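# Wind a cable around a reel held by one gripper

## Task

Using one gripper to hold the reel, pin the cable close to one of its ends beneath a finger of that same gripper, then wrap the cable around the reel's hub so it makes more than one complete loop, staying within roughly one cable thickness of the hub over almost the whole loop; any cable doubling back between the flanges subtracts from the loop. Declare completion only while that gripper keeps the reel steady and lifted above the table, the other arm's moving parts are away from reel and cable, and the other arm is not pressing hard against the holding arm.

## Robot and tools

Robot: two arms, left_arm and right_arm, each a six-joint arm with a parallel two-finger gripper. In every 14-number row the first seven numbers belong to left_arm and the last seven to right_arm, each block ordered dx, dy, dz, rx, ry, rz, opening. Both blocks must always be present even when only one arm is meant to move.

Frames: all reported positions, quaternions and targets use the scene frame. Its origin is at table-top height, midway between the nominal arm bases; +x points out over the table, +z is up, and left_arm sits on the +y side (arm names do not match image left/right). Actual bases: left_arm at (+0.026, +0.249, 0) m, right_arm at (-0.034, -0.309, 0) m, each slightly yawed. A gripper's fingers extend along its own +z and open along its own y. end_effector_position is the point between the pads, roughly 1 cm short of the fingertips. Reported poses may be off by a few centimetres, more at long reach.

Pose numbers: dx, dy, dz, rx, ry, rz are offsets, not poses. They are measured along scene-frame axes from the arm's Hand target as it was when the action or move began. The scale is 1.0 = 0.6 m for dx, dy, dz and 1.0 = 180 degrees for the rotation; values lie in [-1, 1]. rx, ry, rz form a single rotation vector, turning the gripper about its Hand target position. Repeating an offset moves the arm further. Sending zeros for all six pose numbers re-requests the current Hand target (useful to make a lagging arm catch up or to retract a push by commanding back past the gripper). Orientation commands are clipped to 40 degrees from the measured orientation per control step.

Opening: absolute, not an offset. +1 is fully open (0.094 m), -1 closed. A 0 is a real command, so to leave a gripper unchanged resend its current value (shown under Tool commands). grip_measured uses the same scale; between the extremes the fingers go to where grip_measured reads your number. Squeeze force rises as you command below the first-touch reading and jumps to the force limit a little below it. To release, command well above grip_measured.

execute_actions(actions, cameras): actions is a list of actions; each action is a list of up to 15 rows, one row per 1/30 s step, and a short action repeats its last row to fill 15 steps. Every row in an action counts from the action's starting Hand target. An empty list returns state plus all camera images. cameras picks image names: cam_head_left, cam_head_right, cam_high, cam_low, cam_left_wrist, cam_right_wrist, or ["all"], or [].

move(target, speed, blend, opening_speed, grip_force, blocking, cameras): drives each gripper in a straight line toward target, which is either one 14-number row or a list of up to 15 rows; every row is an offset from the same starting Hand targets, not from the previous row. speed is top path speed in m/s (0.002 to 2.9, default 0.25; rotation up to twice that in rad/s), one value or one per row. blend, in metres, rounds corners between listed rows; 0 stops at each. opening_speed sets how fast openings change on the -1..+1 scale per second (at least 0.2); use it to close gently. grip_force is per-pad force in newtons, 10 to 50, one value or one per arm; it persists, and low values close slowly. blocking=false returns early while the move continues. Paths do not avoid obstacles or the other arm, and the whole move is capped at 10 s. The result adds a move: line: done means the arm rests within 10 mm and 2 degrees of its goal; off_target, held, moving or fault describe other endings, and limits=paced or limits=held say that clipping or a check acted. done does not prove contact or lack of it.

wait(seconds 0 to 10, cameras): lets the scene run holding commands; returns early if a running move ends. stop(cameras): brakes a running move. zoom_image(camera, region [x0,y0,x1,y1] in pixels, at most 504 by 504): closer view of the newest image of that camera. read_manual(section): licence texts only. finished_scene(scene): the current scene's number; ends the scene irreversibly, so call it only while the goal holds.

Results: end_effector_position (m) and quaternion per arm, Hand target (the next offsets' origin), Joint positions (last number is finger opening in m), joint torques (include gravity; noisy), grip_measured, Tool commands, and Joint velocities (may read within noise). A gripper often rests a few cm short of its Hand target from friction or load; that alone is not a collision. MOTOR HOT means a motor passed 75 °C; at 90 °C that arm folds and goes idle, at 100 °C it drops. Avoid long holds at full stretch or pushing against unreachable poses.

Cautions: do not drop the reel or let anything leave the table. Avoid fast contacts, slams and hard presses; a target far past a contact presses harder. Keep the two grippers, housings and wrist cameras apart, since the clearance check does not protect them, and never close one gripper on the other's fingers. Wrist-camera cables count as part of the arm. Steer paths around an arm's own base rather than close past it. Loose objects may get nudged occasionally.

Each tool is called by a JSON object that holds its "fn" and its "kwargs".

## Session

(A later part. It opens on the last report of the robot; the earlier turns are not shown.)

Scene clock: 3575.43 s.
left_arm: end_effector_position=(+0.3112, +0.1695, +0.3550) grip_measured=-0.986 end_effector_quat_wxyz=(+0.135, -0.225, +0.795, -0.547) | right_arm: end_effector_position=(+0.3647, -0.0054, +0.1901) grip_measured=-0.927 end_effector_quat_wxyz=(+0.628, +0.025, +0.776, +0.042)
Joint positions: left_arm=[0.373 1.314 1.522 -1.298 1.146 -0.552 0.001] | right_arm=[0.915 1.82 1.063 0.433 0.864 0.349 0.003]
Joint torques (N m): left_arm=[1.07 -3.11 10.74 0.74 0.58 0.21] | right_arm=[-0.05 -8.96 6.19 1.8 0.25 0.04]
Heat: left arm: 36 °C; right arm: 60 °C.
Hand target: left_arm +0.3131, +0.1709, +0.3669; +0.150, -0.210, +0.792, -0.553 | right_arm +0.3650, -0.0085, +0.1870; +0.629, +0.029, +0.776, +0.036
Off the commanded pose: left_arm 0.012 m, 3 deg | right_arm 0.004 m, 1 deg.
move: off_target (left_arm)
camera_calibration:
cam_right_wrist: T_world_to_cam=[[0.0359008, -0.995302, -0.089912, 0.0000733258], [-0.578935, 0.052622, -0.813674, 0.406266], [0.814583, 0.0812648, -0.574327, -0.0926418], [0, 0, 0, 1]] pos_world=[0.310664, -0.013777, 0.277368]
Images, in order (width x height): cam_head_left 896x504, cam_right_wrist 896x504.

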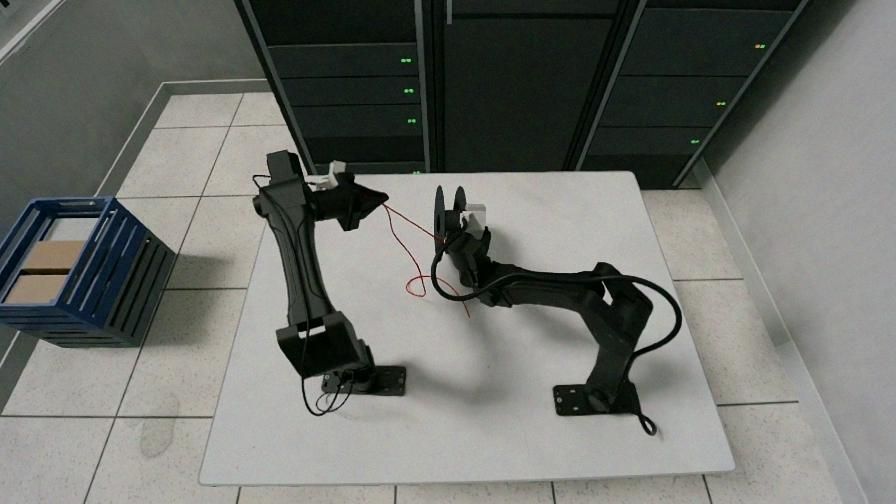

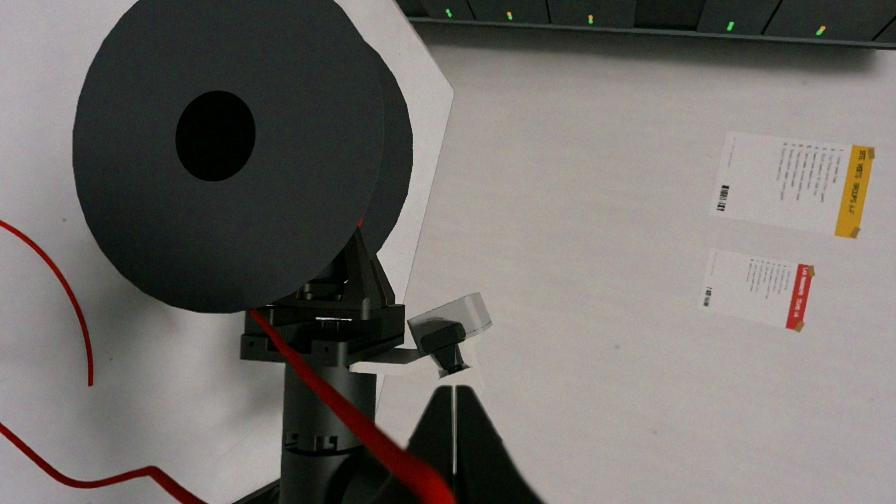

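{"fn": "move", "kwargs": {"target": [-0.0318, -0.0815, -0.0982, 0, 0, 0, -1, 0.1917, 0, 0.0, 0, 0, 0, -1], "speed": 0.08, "cameras": ["cam_right_wrist", "cam_head_left", "cam_high", "cam_low"]}}

{"fn": "zoom_image", "kwargs": {"camera": "cam_right_wrist", "region": [50, 104, 500, 504]}}

{"fn": "zoom_image", "kwargs": {"camera": "cam_head_left", "region": [350, 140, 510, 310]}}

Scene clock: 3662.50 s.
left_arm: end_effector_position=(+0.2982, +0.1239, +0.3115) grip_measured=-0.986 end_effector_quat_wxyz=(+0.154, -0.210, +0.792, -0.552) | right_arm: end_effector_position=(+0.4706, -0.0149, +0.1671) grip_measured=-0.927 end_effector_quat_wxyz=(+0.610, +0.015, +0.792, +0.019)
Joint positions: left_arm=[0.167 1.068 1.109 -0.766 1.027 -0.91 0.001] | right_arm=[0.711 2.08 1.375 0.371 0.682 0.264 0.003]
Joint torques (N m): left_arm=[-0.38 -3.71 6.23 1.17 0.3 0.01] | right_arm=[-0.2 -11.3 10.15 2.15 0.09 0.04]
Heat: left arm: 39 °C; right arm: 57 °C.
Hand target: left_arm +0.2940, +0.1220, +0.3079; +0.150, -0.210, +0.792, -0.553 | right_arm +0.4800, -0.0085, +0.1871; +0.629, +0.029, +0.776, +0.036
Off the commanded pose: left_arm 0.006 m, 0 deg | right_arm 0.023 m, 4 deg.
move: off_target (right_arm)
camera_calibration:
cam_right_wrist: T_world_to_cam=[[0.0204167, -0.998924, -0.0416372, -0.0160233], [-0.616765, 0.0201933, -0.786888, 0.462172], [0.786882, 0.0417461, -0.615689, -0.172026], [0, 0, 0, 1]] pos_world=[0.420743, -0.0181574, 0.257095]
Images, in order (width x height): cam_head_left 896x504, cam_high 896x504, cam_low 896x504, cam_right_wrist 896x504.

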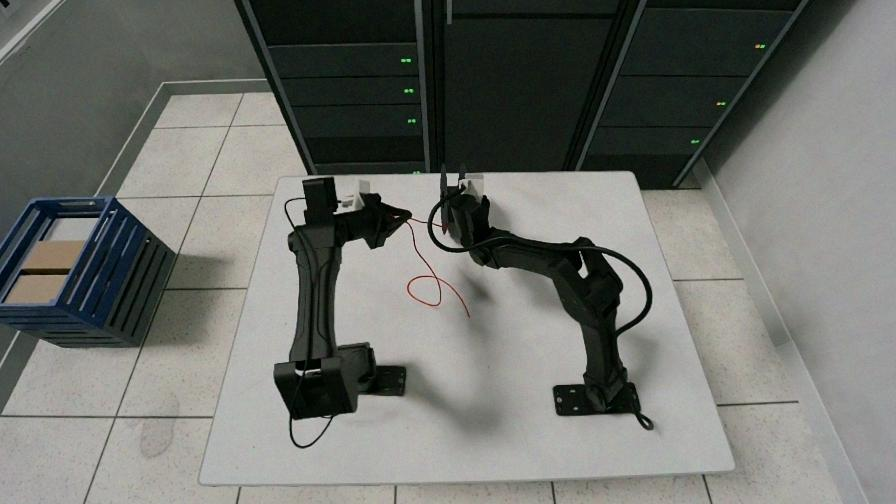

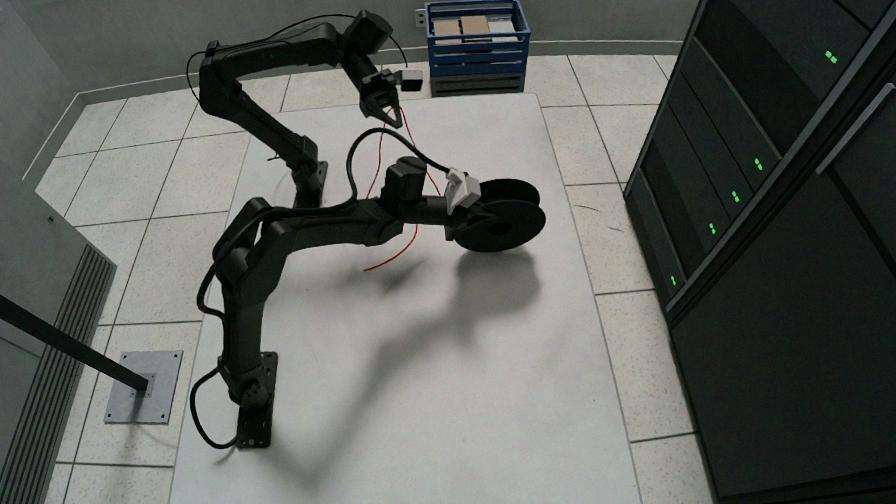

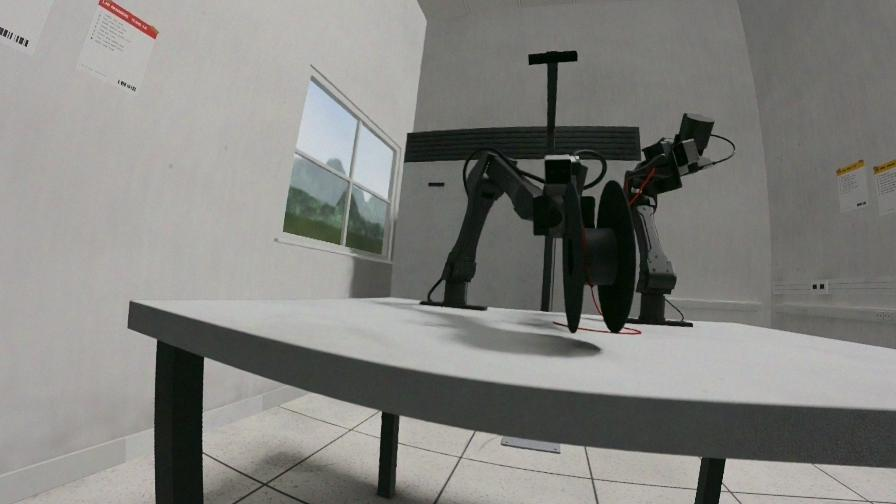

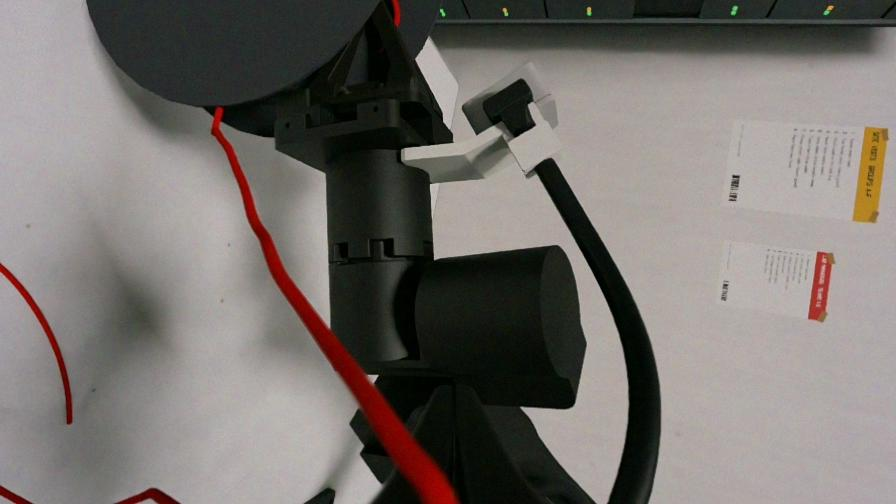

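Scaled by 1.120 from the camera's 896x504 image, which has a finer 1280x720 frame.

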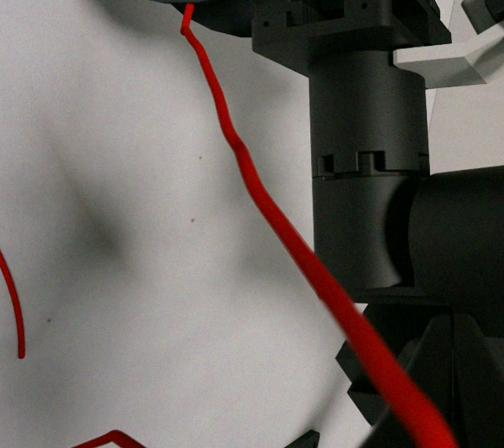

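Scaled by 2.965 from the camera's 896x504 image, which has a finer 1280x720 frame.

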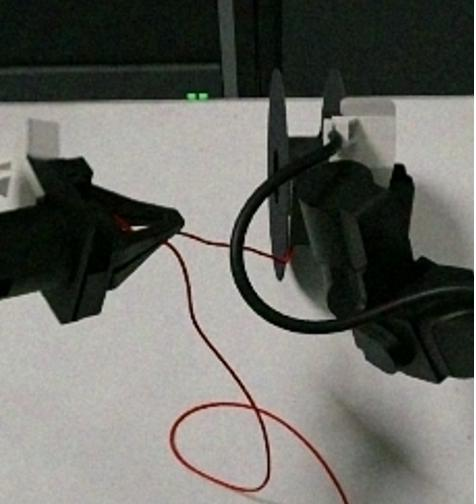

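{"fn": "move", "kwargs": {"target": [[0.041, 0, 0.045, 0, 0, 0, -1, 0, 0, 0.05, 0, 0, 0, -1], [0.1477, 0, 0.1, 0, 0, 0, -1, 0, 0, 0.05, 0, 0, 0, -1], [0.2557, 0, 0.1178, 0, 0, 0, -1, 0, 0, 0.05, 0, 0, 0, -1]], "speed": 0.06, "blend": 0.02, "cameras": ["cam_right_wrist", "cam_head_left", "cam_high", "cam_low"]}}

{"fn": "zoom_image", "kwargs": {"camera": "cam_head_left", "region": [350, 110, 510, 280]}}

{"fn": "zoom_image", "kwargs": {"camera": "cam_low", "region": [540, 80, 760, 340]}}

Scene clock: 3695.67 s.
left_arm: end_effector_position=(+0.4443, +0.1228, +0.3698) grip_measured=-0.986 end_effector_quat_wxyz=(+0.141, -0.218, +0.793, -0.551) | right_arm: end_effector_position=(+0.4745, -0.0106, +0.1772) grip_measured=-0.927 end_effector_quat_wxyz=(+0.602, +0.008, +0.798, +0.013)
Joint positions: left_arm=[0.119 1.681 1.838 -0.859 0.993 -0.972 0.001] | right_arm=[0.711 2.08 1.444 0.276 0.677 0.264 0.003]
Joint torques (N m): left_arm=[-0.18 -6.91 11.64 1.15 0.29 0] | right_arm=[-0.17 -15.35 9.66 2.05 0.13 0.04]
Heat: left arm: 38 °C; right arm: 60 °C.
Hand target: left_arm +0.4474, +0.1221, +0.3787; +0.150, -0.210, +0.792, -0.553 | right_arm +0.4799, -0.0086, +0.2169; +0.629, +0.029, +0.776, +0.036
Off the commanded pose: left_arm 0.009 m, 1 deg | right_arm 0.040 m, 5 deg.
move: off_target (right_arm); blend cut to 0.0182 m at target 1
camera_calibration:
cam_right_wrist: T_world_to_cam=[[0.0241297, -0.999395, -0.0250524, -0.0161777], [-0.633444, 0.00410265, -0.773778, 0.477933], [0.773412, 0.0345403, -0.632961, -0.159654], [0, 0, 0, 1]] pos_world=[0.426612, -0.0126142, 0.268354]
Images, in order (width x height): cam_head_left 896x504, cam_high 896x504, cam_low 896x504, cam_right_wrist 896x504.

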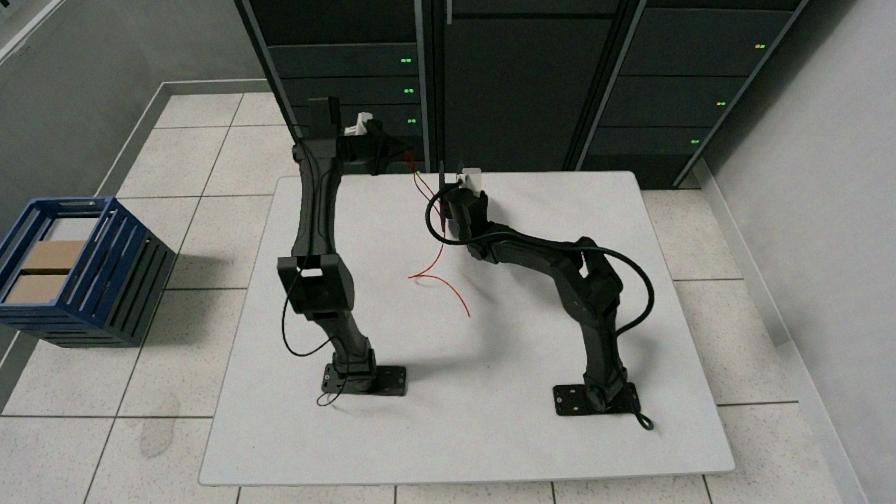

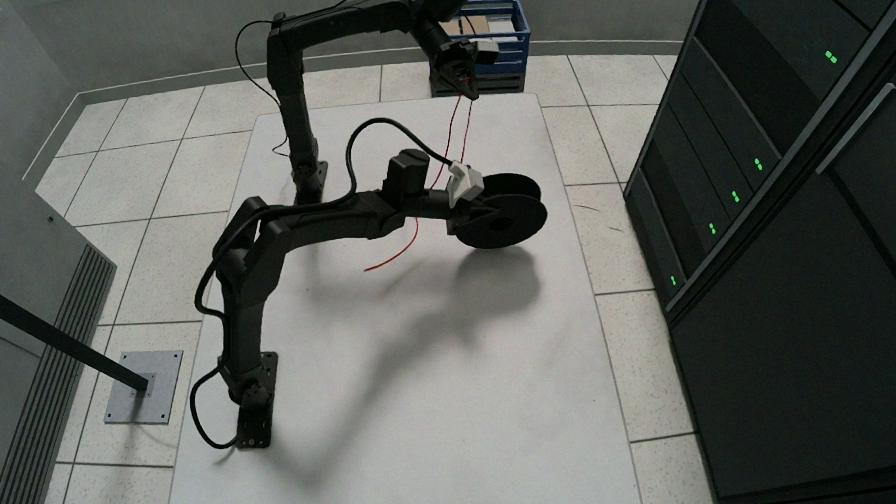

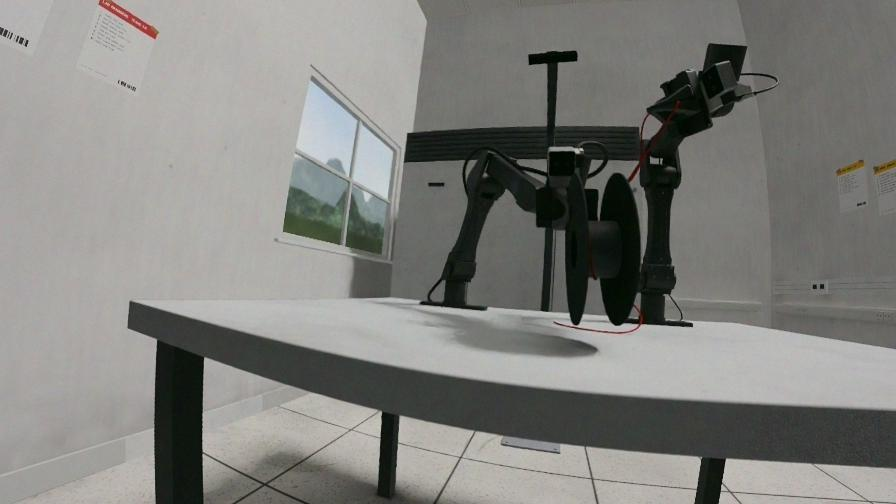

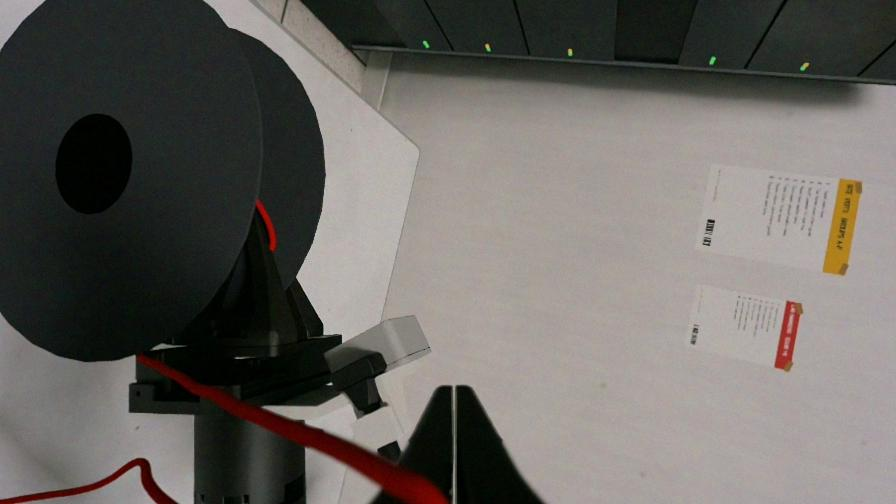

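Scaled by 2.965 from the camera's 896x504 image, which has a finer 1280x720 frame.

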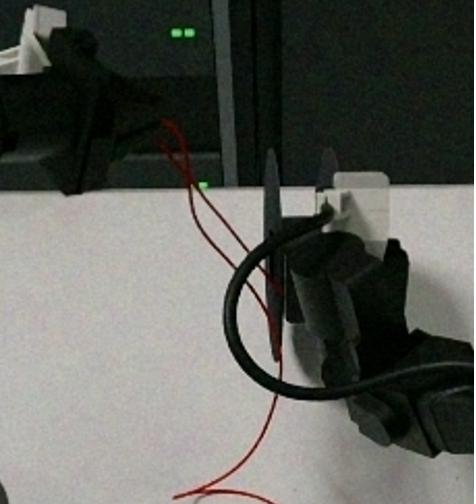

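Scaled by 1.938 from the camera's 896x504 image, which has a finer 1280x720 frame.

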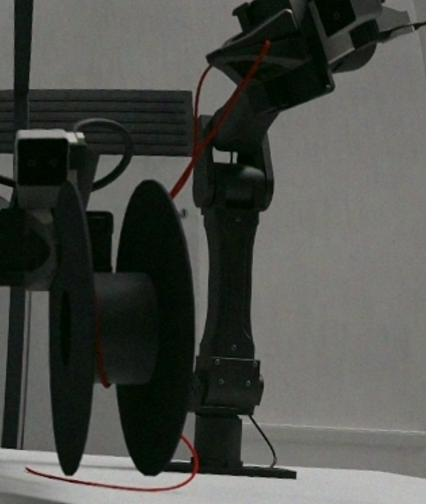

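{"fn": "move", "kwargs": {"target": [[0, -0.035, -0.157, -0.085, 0.147, 0.062, -1, -0.15, 0, -0.0365, 0, 0, 0, -1], [0.1027, -0.035, -0.2395, -0.1702, 0.2948, 0.1239, -1, -0.2, 0, -0.0365, 0, 0, 0, -1]], "speed": 0.1, "blend": 0.03, "cameras": ["cam_right_wrist", "cam_head_left", "cam_high", "cam_low"]}}

{"fn": "zoom_image", "kwargs": {"camera": "cam_head_left", "region": [360, 110, 520, 310]}}

{"fn": "zoom_image", "kwargs": {"camera": "cam_low", "region": [540, 120, 760, 340]}}

Scene clock: 3861.40 s.
left_arm: end_effector_position=(+0.5037, +0.1021, +0.2326) grip_measured=-0.986 end_effector_quat_wxyz=(+0.169, +0.597, -0.573, +0.536) | right_arm: end_effector_position=(+0.3637, -0.0073, +0.1716) grip_measured=-0.927 end_effector_quat_wxyz=(+0.611, +0.006, +0.791, +0.013)
Joint positions: left_arm=[0.059 1.848 1.494 -0.333 0.952 -2.093 0.001] | right_arm=[0.916 1.843 1.07 0.369 0.871 0.345 0.003]
Joint torques (N m): left_arm=[0.02 -8.29 11.9 1.1 0.32 -0.04] | right_arm=[0.68 -13.61 5.93 2.08 0.29 0.14]
Heat: left arm: 42 °C; right arm: 60 °C.
Hand target: left_arm +0.5090, +0.1009, +0.2350; +0.172, +0.603, -0.554, +0.547 | right_arm +0.3601, -0.0086, +0.1950; +0.629, +0.029, +0.776, +0.036
Off the commanded pose: left_arm 0.006 m, 3 deg | right_arm 0.024 m, 5 deg.
joint sent to its limit (left arm) — joint 6 (wrist roll), lower limit. The joint targets still meet the commanded pose.
move: off_target (left_arm, right_arm)
camera_calibration:
cam_right_wrist: T_world_to_cam=[[0.0283459, -0.999356, -0.0220145, -0.0123456], [-0.615168, -0.0000813757, -0.788396, 0.399145], [0.787886, 0.0358904, -0.614774, -0.0859693], [0, 0, 0, 1]] pos_world=[0.313625, -0.0092197, 0.261561]
Images, in order (width x height): cam_head_left 896x504, cam_high 896x504, cam_low 896x504, cam_right_wrist 896x504.

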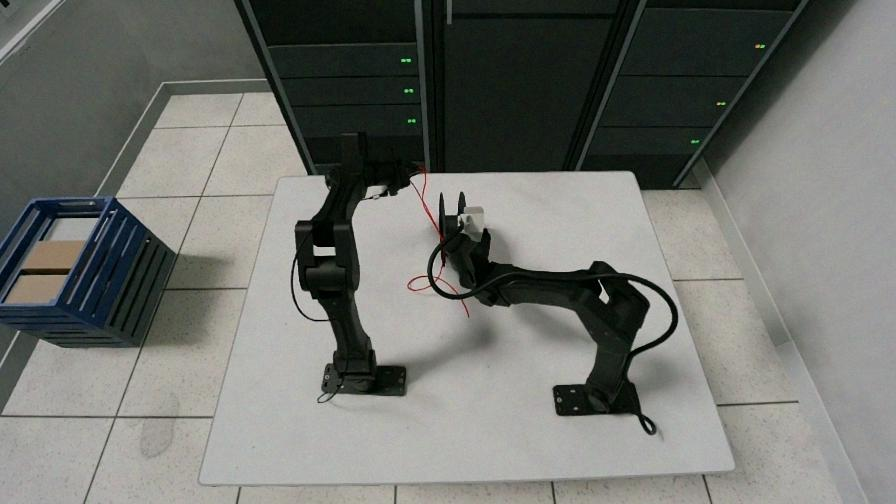

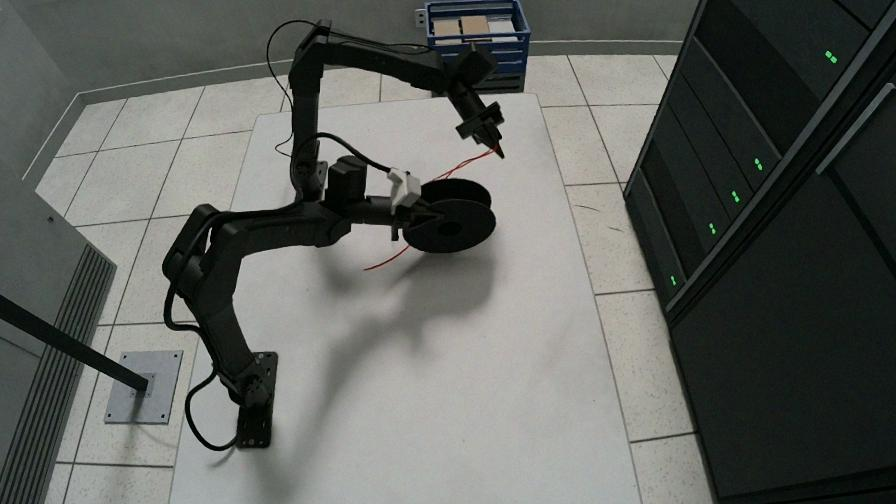

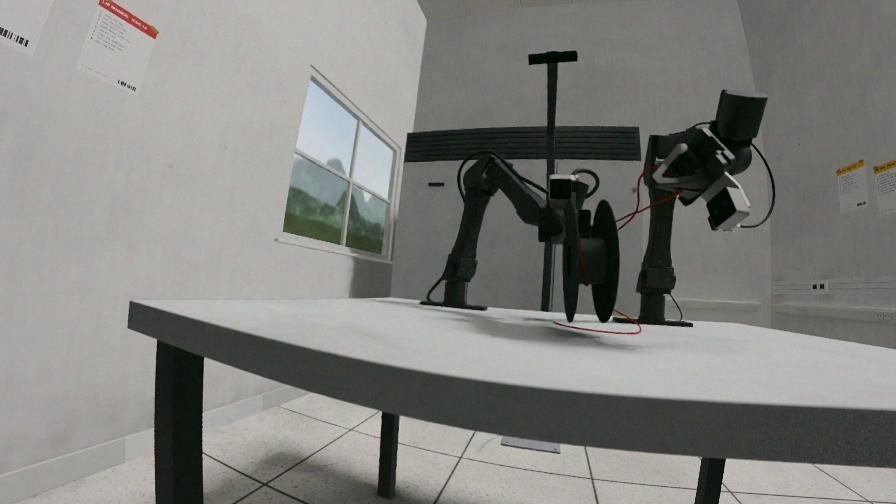

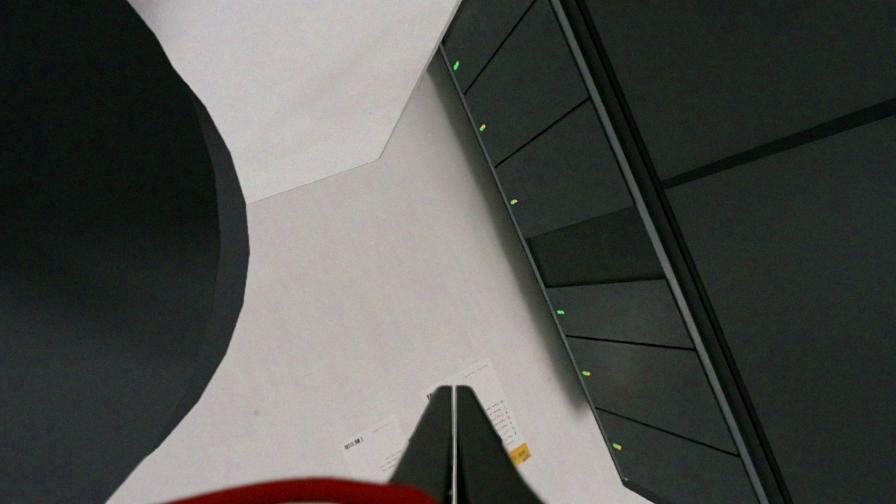

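Scaled by 2.520 from the camera's 896x504 image, which has a finer 1280x720 frame.

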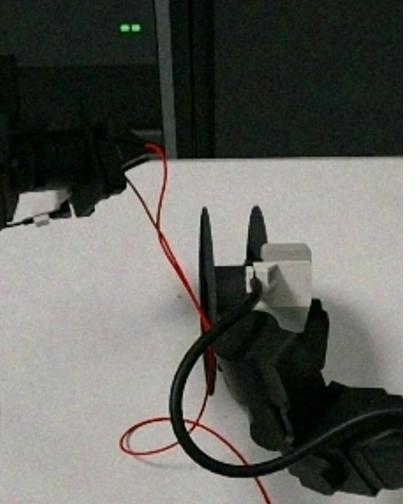

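Scaled by 2.291 from the camera's 896x504 image, which has a finer 1280x720 frame.

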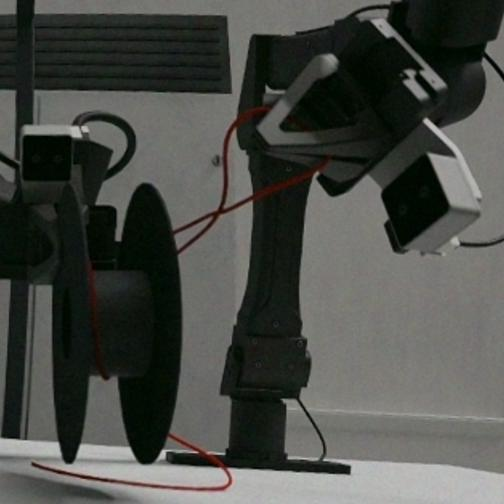

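{"fn": "move", "kwargs": {"target": [-0.1177, 0.002, 0.1663, 0.0522, -0.0904, -0.038, -1, 0, 0, 0, 0, 0, 0, -1], "speed": 0.06, "cameras": ["cam_right_wrist", "cam_head_left", "cam_low"]}}

{"fn": "zoom_image", "kwargs": {"camera": "cam_head_left", "region": [360, 110, 520, 310]}}

Scene clock: 3878.17 s.
left_arm: end_effector_position=(+0.4430, +0.1029, +0.3181) grip_measured=-0.986 end_effector_quat_wxyz=(-0.086, -0.511, +0.646, -0.561) | right_arm: end_effector_position=(+0.3637, -0.0073, +0.1716) grip_measured=-0.927 end_effector_quat_wxyz=(+0.611, +0.006, +0.791, +0.013)
Joint positions: left_arm=[0.059 1.607 1.536 -0.584 0.947 -1.836 0.001] | right_arm=[0.916 1.843 1.07 0.369 0.871 0.345 0.003]
Joint torques (N m): left_arm=[-0.17 -9.37 11.26 1.04 0.24 0.17] | right_arm=[0.66 -13.67 5.91 2.09 0.29 0.15]
Heat: left arm: 41 °C; right arm: 61 °C.
Hand target: left_arm +0.4384, +0.1021, +0.3347; -0.074, -0.498, +0.651, -0.568 | right_arm +0.3601, -0.0086, +0.1950; +0.629, +0.029, +0.776, +0.036
Off the commanded pose: left_arm 0.017 m, 2 deg | right_arm 0.024 m, 5 deg.
move: off_target (left_arm, right_arm)
camera_calibration:
cam_right_wrist: T_world_to_cam=[[0.0283459, -0.999356, -0.0220145, -0.0123456], [-0.615168, -0.0000813757, -0.788396, 0.399145], [0.787886, 0.0358904, -0.614774, -0.0859693], [0, 0, 0, 1]] pos_world=[0.313625, -0.0092197, 0.261561]
Images, in order (width x height): cam_head_left 896x504, cam_low 896x504, cam_right_wrist 896x504.

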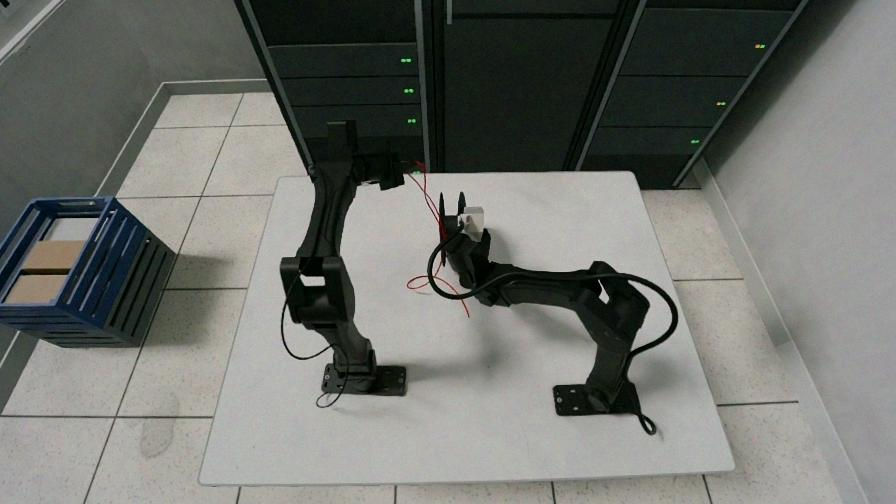

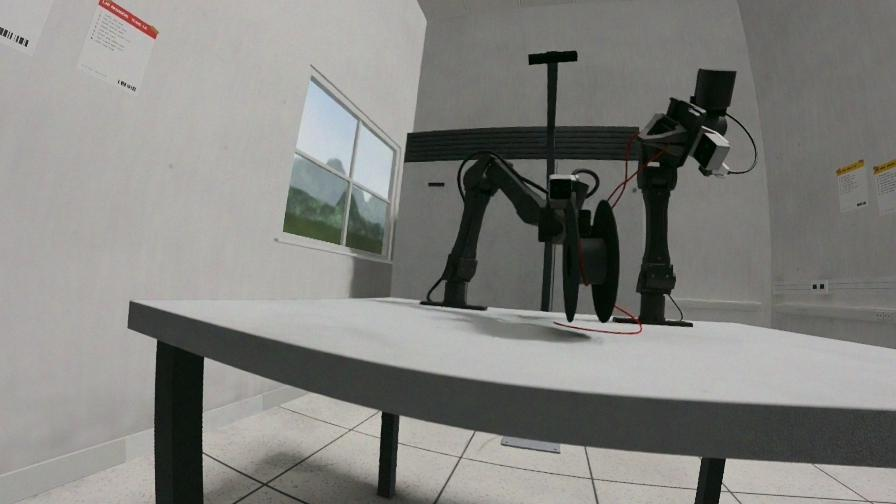

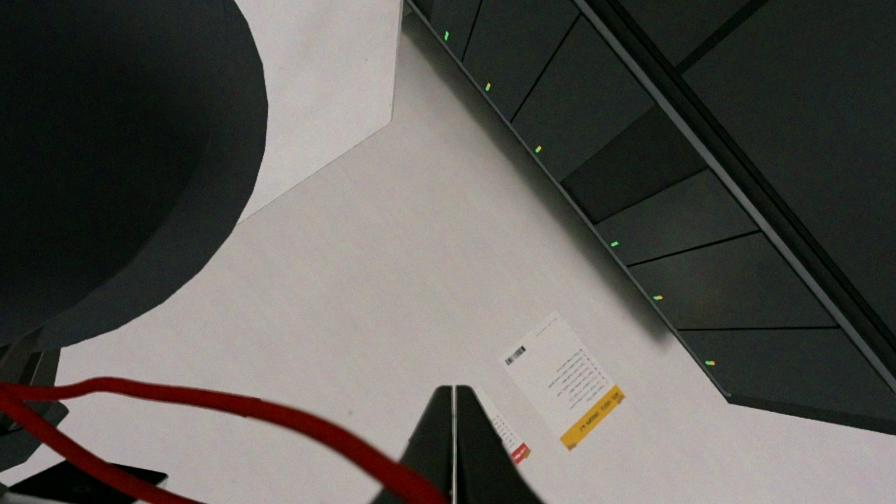

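Scaled by 2.520 from the camera's 896x504 image, which has a finer 1280x720 frame.

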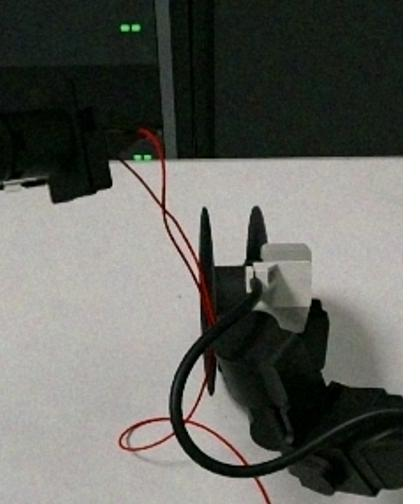

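{"fn": "move", "kwargs": {"target": [-0.112, 0.0, 0.075, 0.0392, -0.0678, -0.0285, -1, 0, 0, 0, 0, 0, 0, -1], "speed": 0.06, "cameras": ["cam_right_wrist", "cam_head_left", "cam_low"]}}

{"fn": "zoom_image", "kwargs": {"camera": "cam_right_wrist", "region": [0, 180, 450, 504]}}

{"fn": "zoom_image", "kwargs": {"camera": "cam_head_left", "region": [360, 110, 520, 310]}}

Scene clock: 3887.23 s.
left_arm: end_effector_position=(+0.3775, +0.1032, +0.3653) grip_measured=-0.986 end_effector_quat_wxyz=(-0.012, -0.423, +0.706, -0.567) | right_arm: end_effector_position=(+0.3630, -0.0064, +0.1716) grip_measured=-0.927 end_effector_quat_wxyz=(+0.611, +0.005, +0.791, +0.014)
Joint positions: left_arm=[0.059 1.41 1.548 -0.792 0.945 -1.576 0.001] | right_arm=[0.918 1.843 1.07 0.369 0.871 0.345 0.003]
Joint torques (N m): left_arm=[-0.39 -6.82 11.18 1.03 0.25 0.17] | right_arm=[0.51 -13.64 5.96 2.09 0.3 0.15]
Heat: left arm: 41 °C; right arm: 61 °C.
Hand target: left_arm +0.3711, +0.1021, +0.3797; +0.001, -0.409, +0.710, -0.573 | right_arm +0.3601, -0.0086, +0.1950; +0.629, +0.029, +0.776, +0.036
Off the commanded pose: left_arm 0.016 m, 2 deg | right_arm 0.024 m, 5 deg.
move: off_target (left_arm, right_arm)
camera_calibration:
cam_right_wrist: T_world_to_cam=[[0.0306881, -0.999288, -0.0219687, -0.0122794], [-0.615171, -0.00155955, -0.788392, 0.398699], [0.787796, 0.0377088, -0.614781, -0.0853984], [0, 0, 0, 1]] pos_world=[0.312922, -0.00842863, 0.261561]
Images, in order (width x height): cam_head_left 896x504, cam_low 896x504, cam_right_wrist 896x504.

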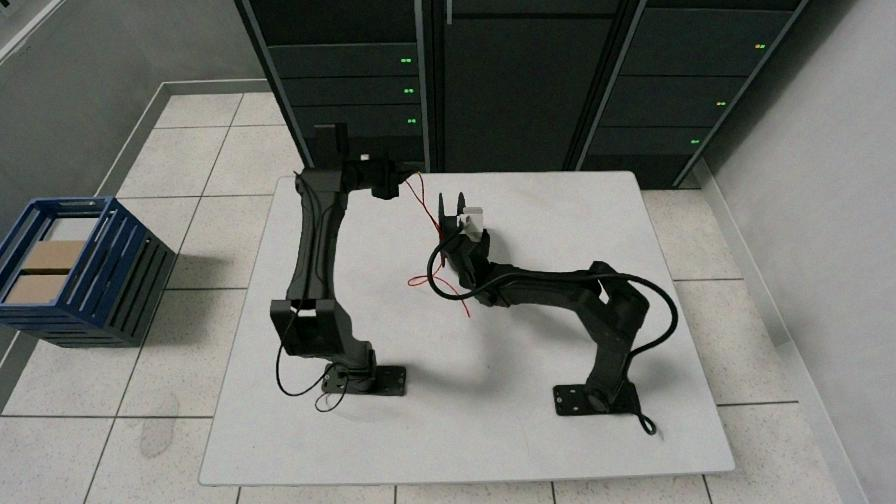

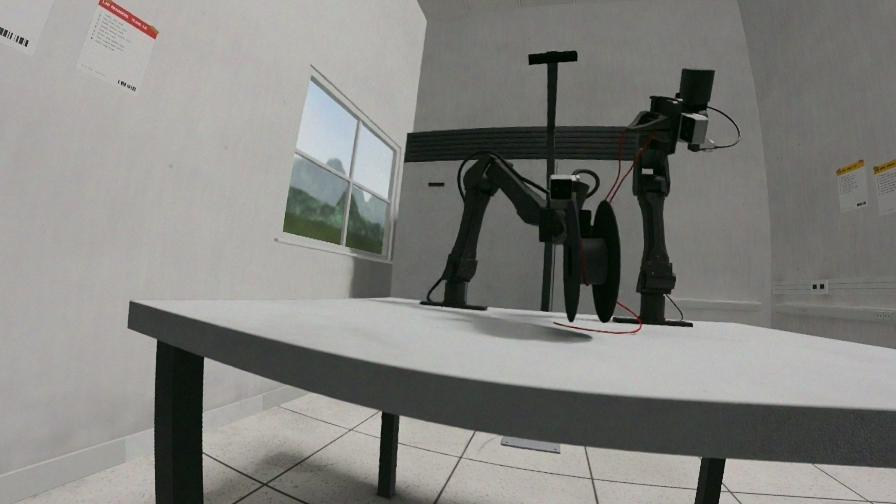

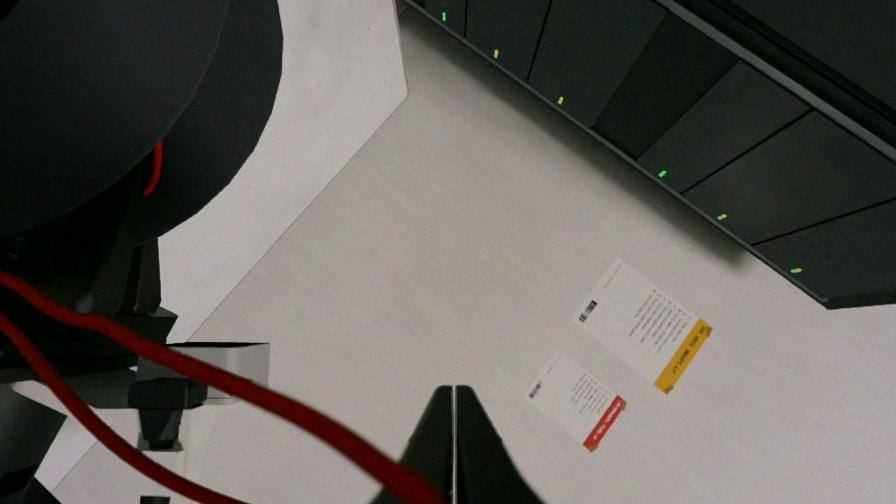

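Scaled by 1.120 from the camera's 896x504 image, which has a finer 1280x720 frame.

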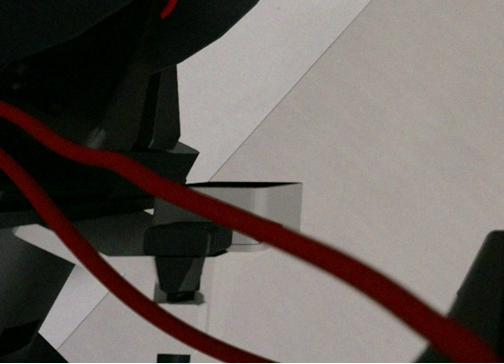

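Scaled by 2.520 from the camera's 896x504 image, which has a finer 1280x720 frame.

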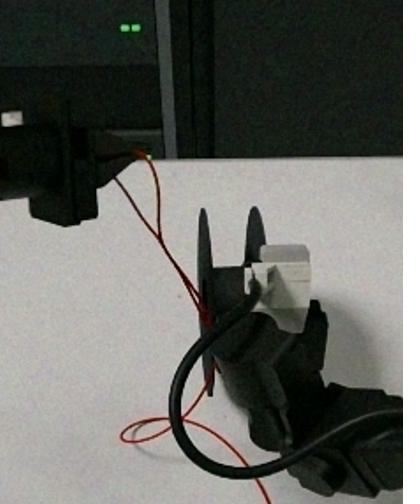

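{"fn": "move", "kwargs": {"target": [-0.075, 0.0, 0.01, 0.0261, -0.0452, -0.019, -1, 0, 0, 0, 0, 0, 0, -1], "speed": 0.06, "cameras": ["cam_right_wrist", "cam_head_left", "cam_low"]}}

{"fn": "zoom_image", "kwargs": {"camera": "cam_right_wrist", "region": [0, 100, 450, 504]}}

{"fn": "zoom_image", "kwargs": {"camera": "cam_head_left", "region": [360, 110, 520, 310]}}

Scene clock: 3900.20 s.
left_arm: end_effector_position=(+0.3318, +0.1034, +0.3881) grip_measured=-0.986 end_effector_quat_wxyz=(+0.050, -0.351, +0.739, -0.572) | right_arm: end_effector_position=(+0.3630, -0.0055, +0.1762) grip_measured=-0.927 end_effector_quat_wxyz=(+0.615, +0.010, +0.788, +0.021)
Joint positions: left_arm=[0.059 1.267 1.522 -0.875 0.944 -1.404 0.001] | right_arm=[0.92 1.838 1.07 0.382 0.871 0.348 0.003]
Joint torques (N m): left_arm=[-0.18 -5.19 6.13 1.16 0.22 0.19] | right_arm=[0.42 -13.07 5.97 1.97 0.29 0.11]
Heat: left arm: 40 °C; right arm: 61 °C.
Hand target: left_arm +0.3261, +0.1021, +0.3858; +0.051, -0.345, +0.743, -0.571 | right_arm +0.3600, -0.0086, +0.1951; +0.629, +0.029, +0.776, +0.036
Off the commanded pose: left_arm 0.006 m, 1 deg | right_arm 0.019 m, 3 deg.
move: off_target (right_arm)
camera_calibration:
cam_right_wrist: T_world_to_cam=[[0.0313028, -0.998736, -0.039329, -0.00839791], [-0.60675, 0.0122812, -0.794798, 0.400541], [0.794276, 0.0487423, -0.605598, -0.0864861], [0, 0, 0, 1]] pos_world=[0.311985, -0.00909088, 0.265643]
Images, in order (width x height): cam_head_left 896x504, cam_low 896x504, cam_right_wrist 896x504.

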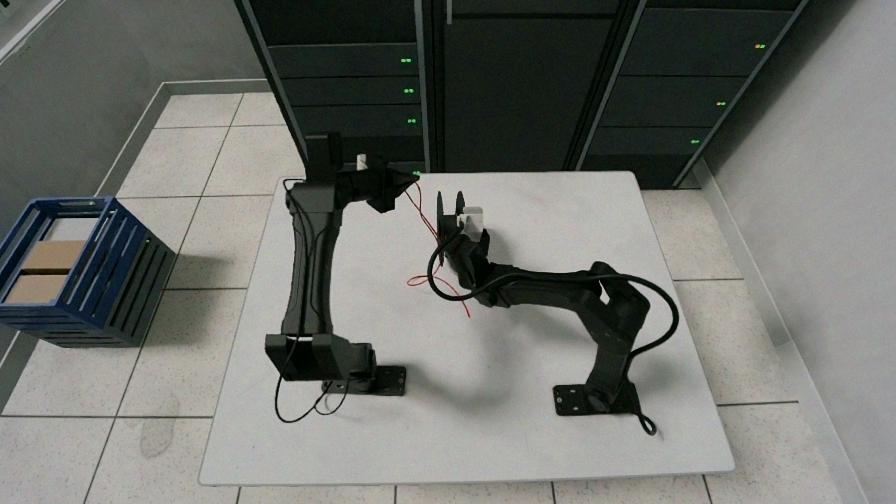

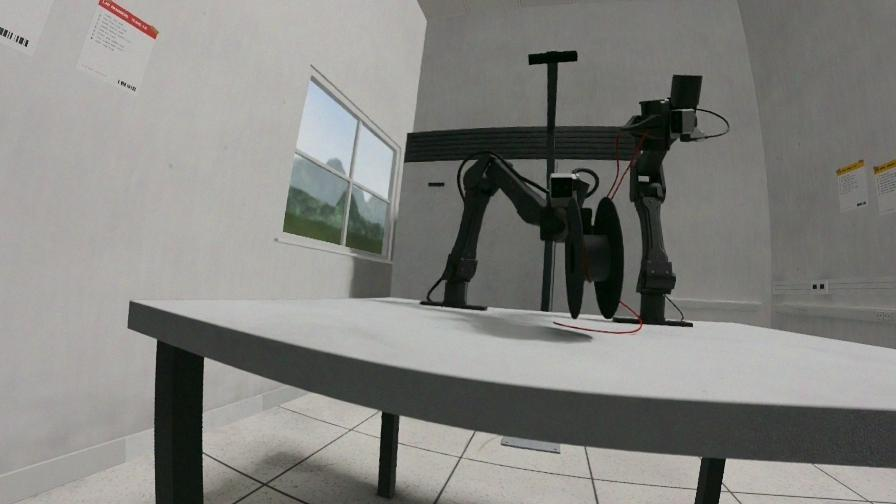

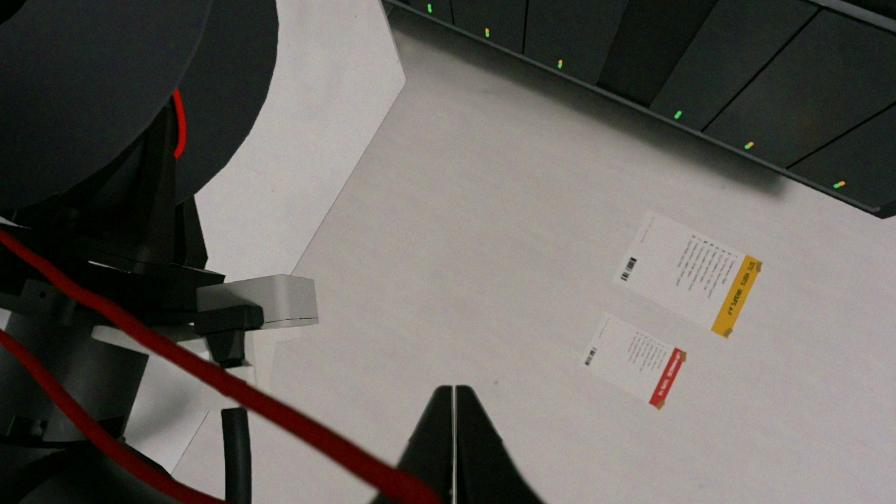

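Scaled by 1.120 from the camera's 896x504 image, which has a finer 1280x720 frame.

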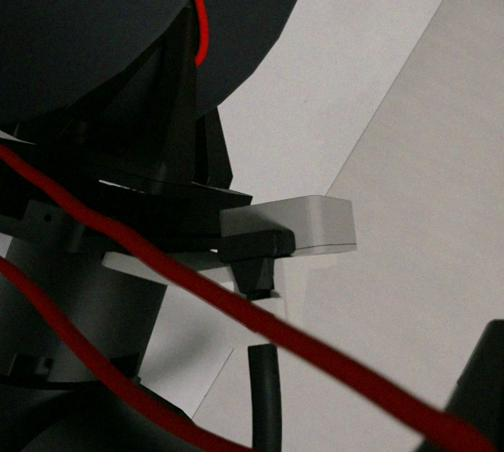

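Scaled by 2.520 from the camera's 896x504 image, which has a finer 1280x720 frame.

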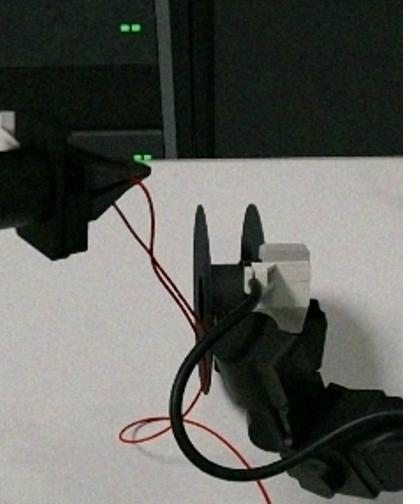

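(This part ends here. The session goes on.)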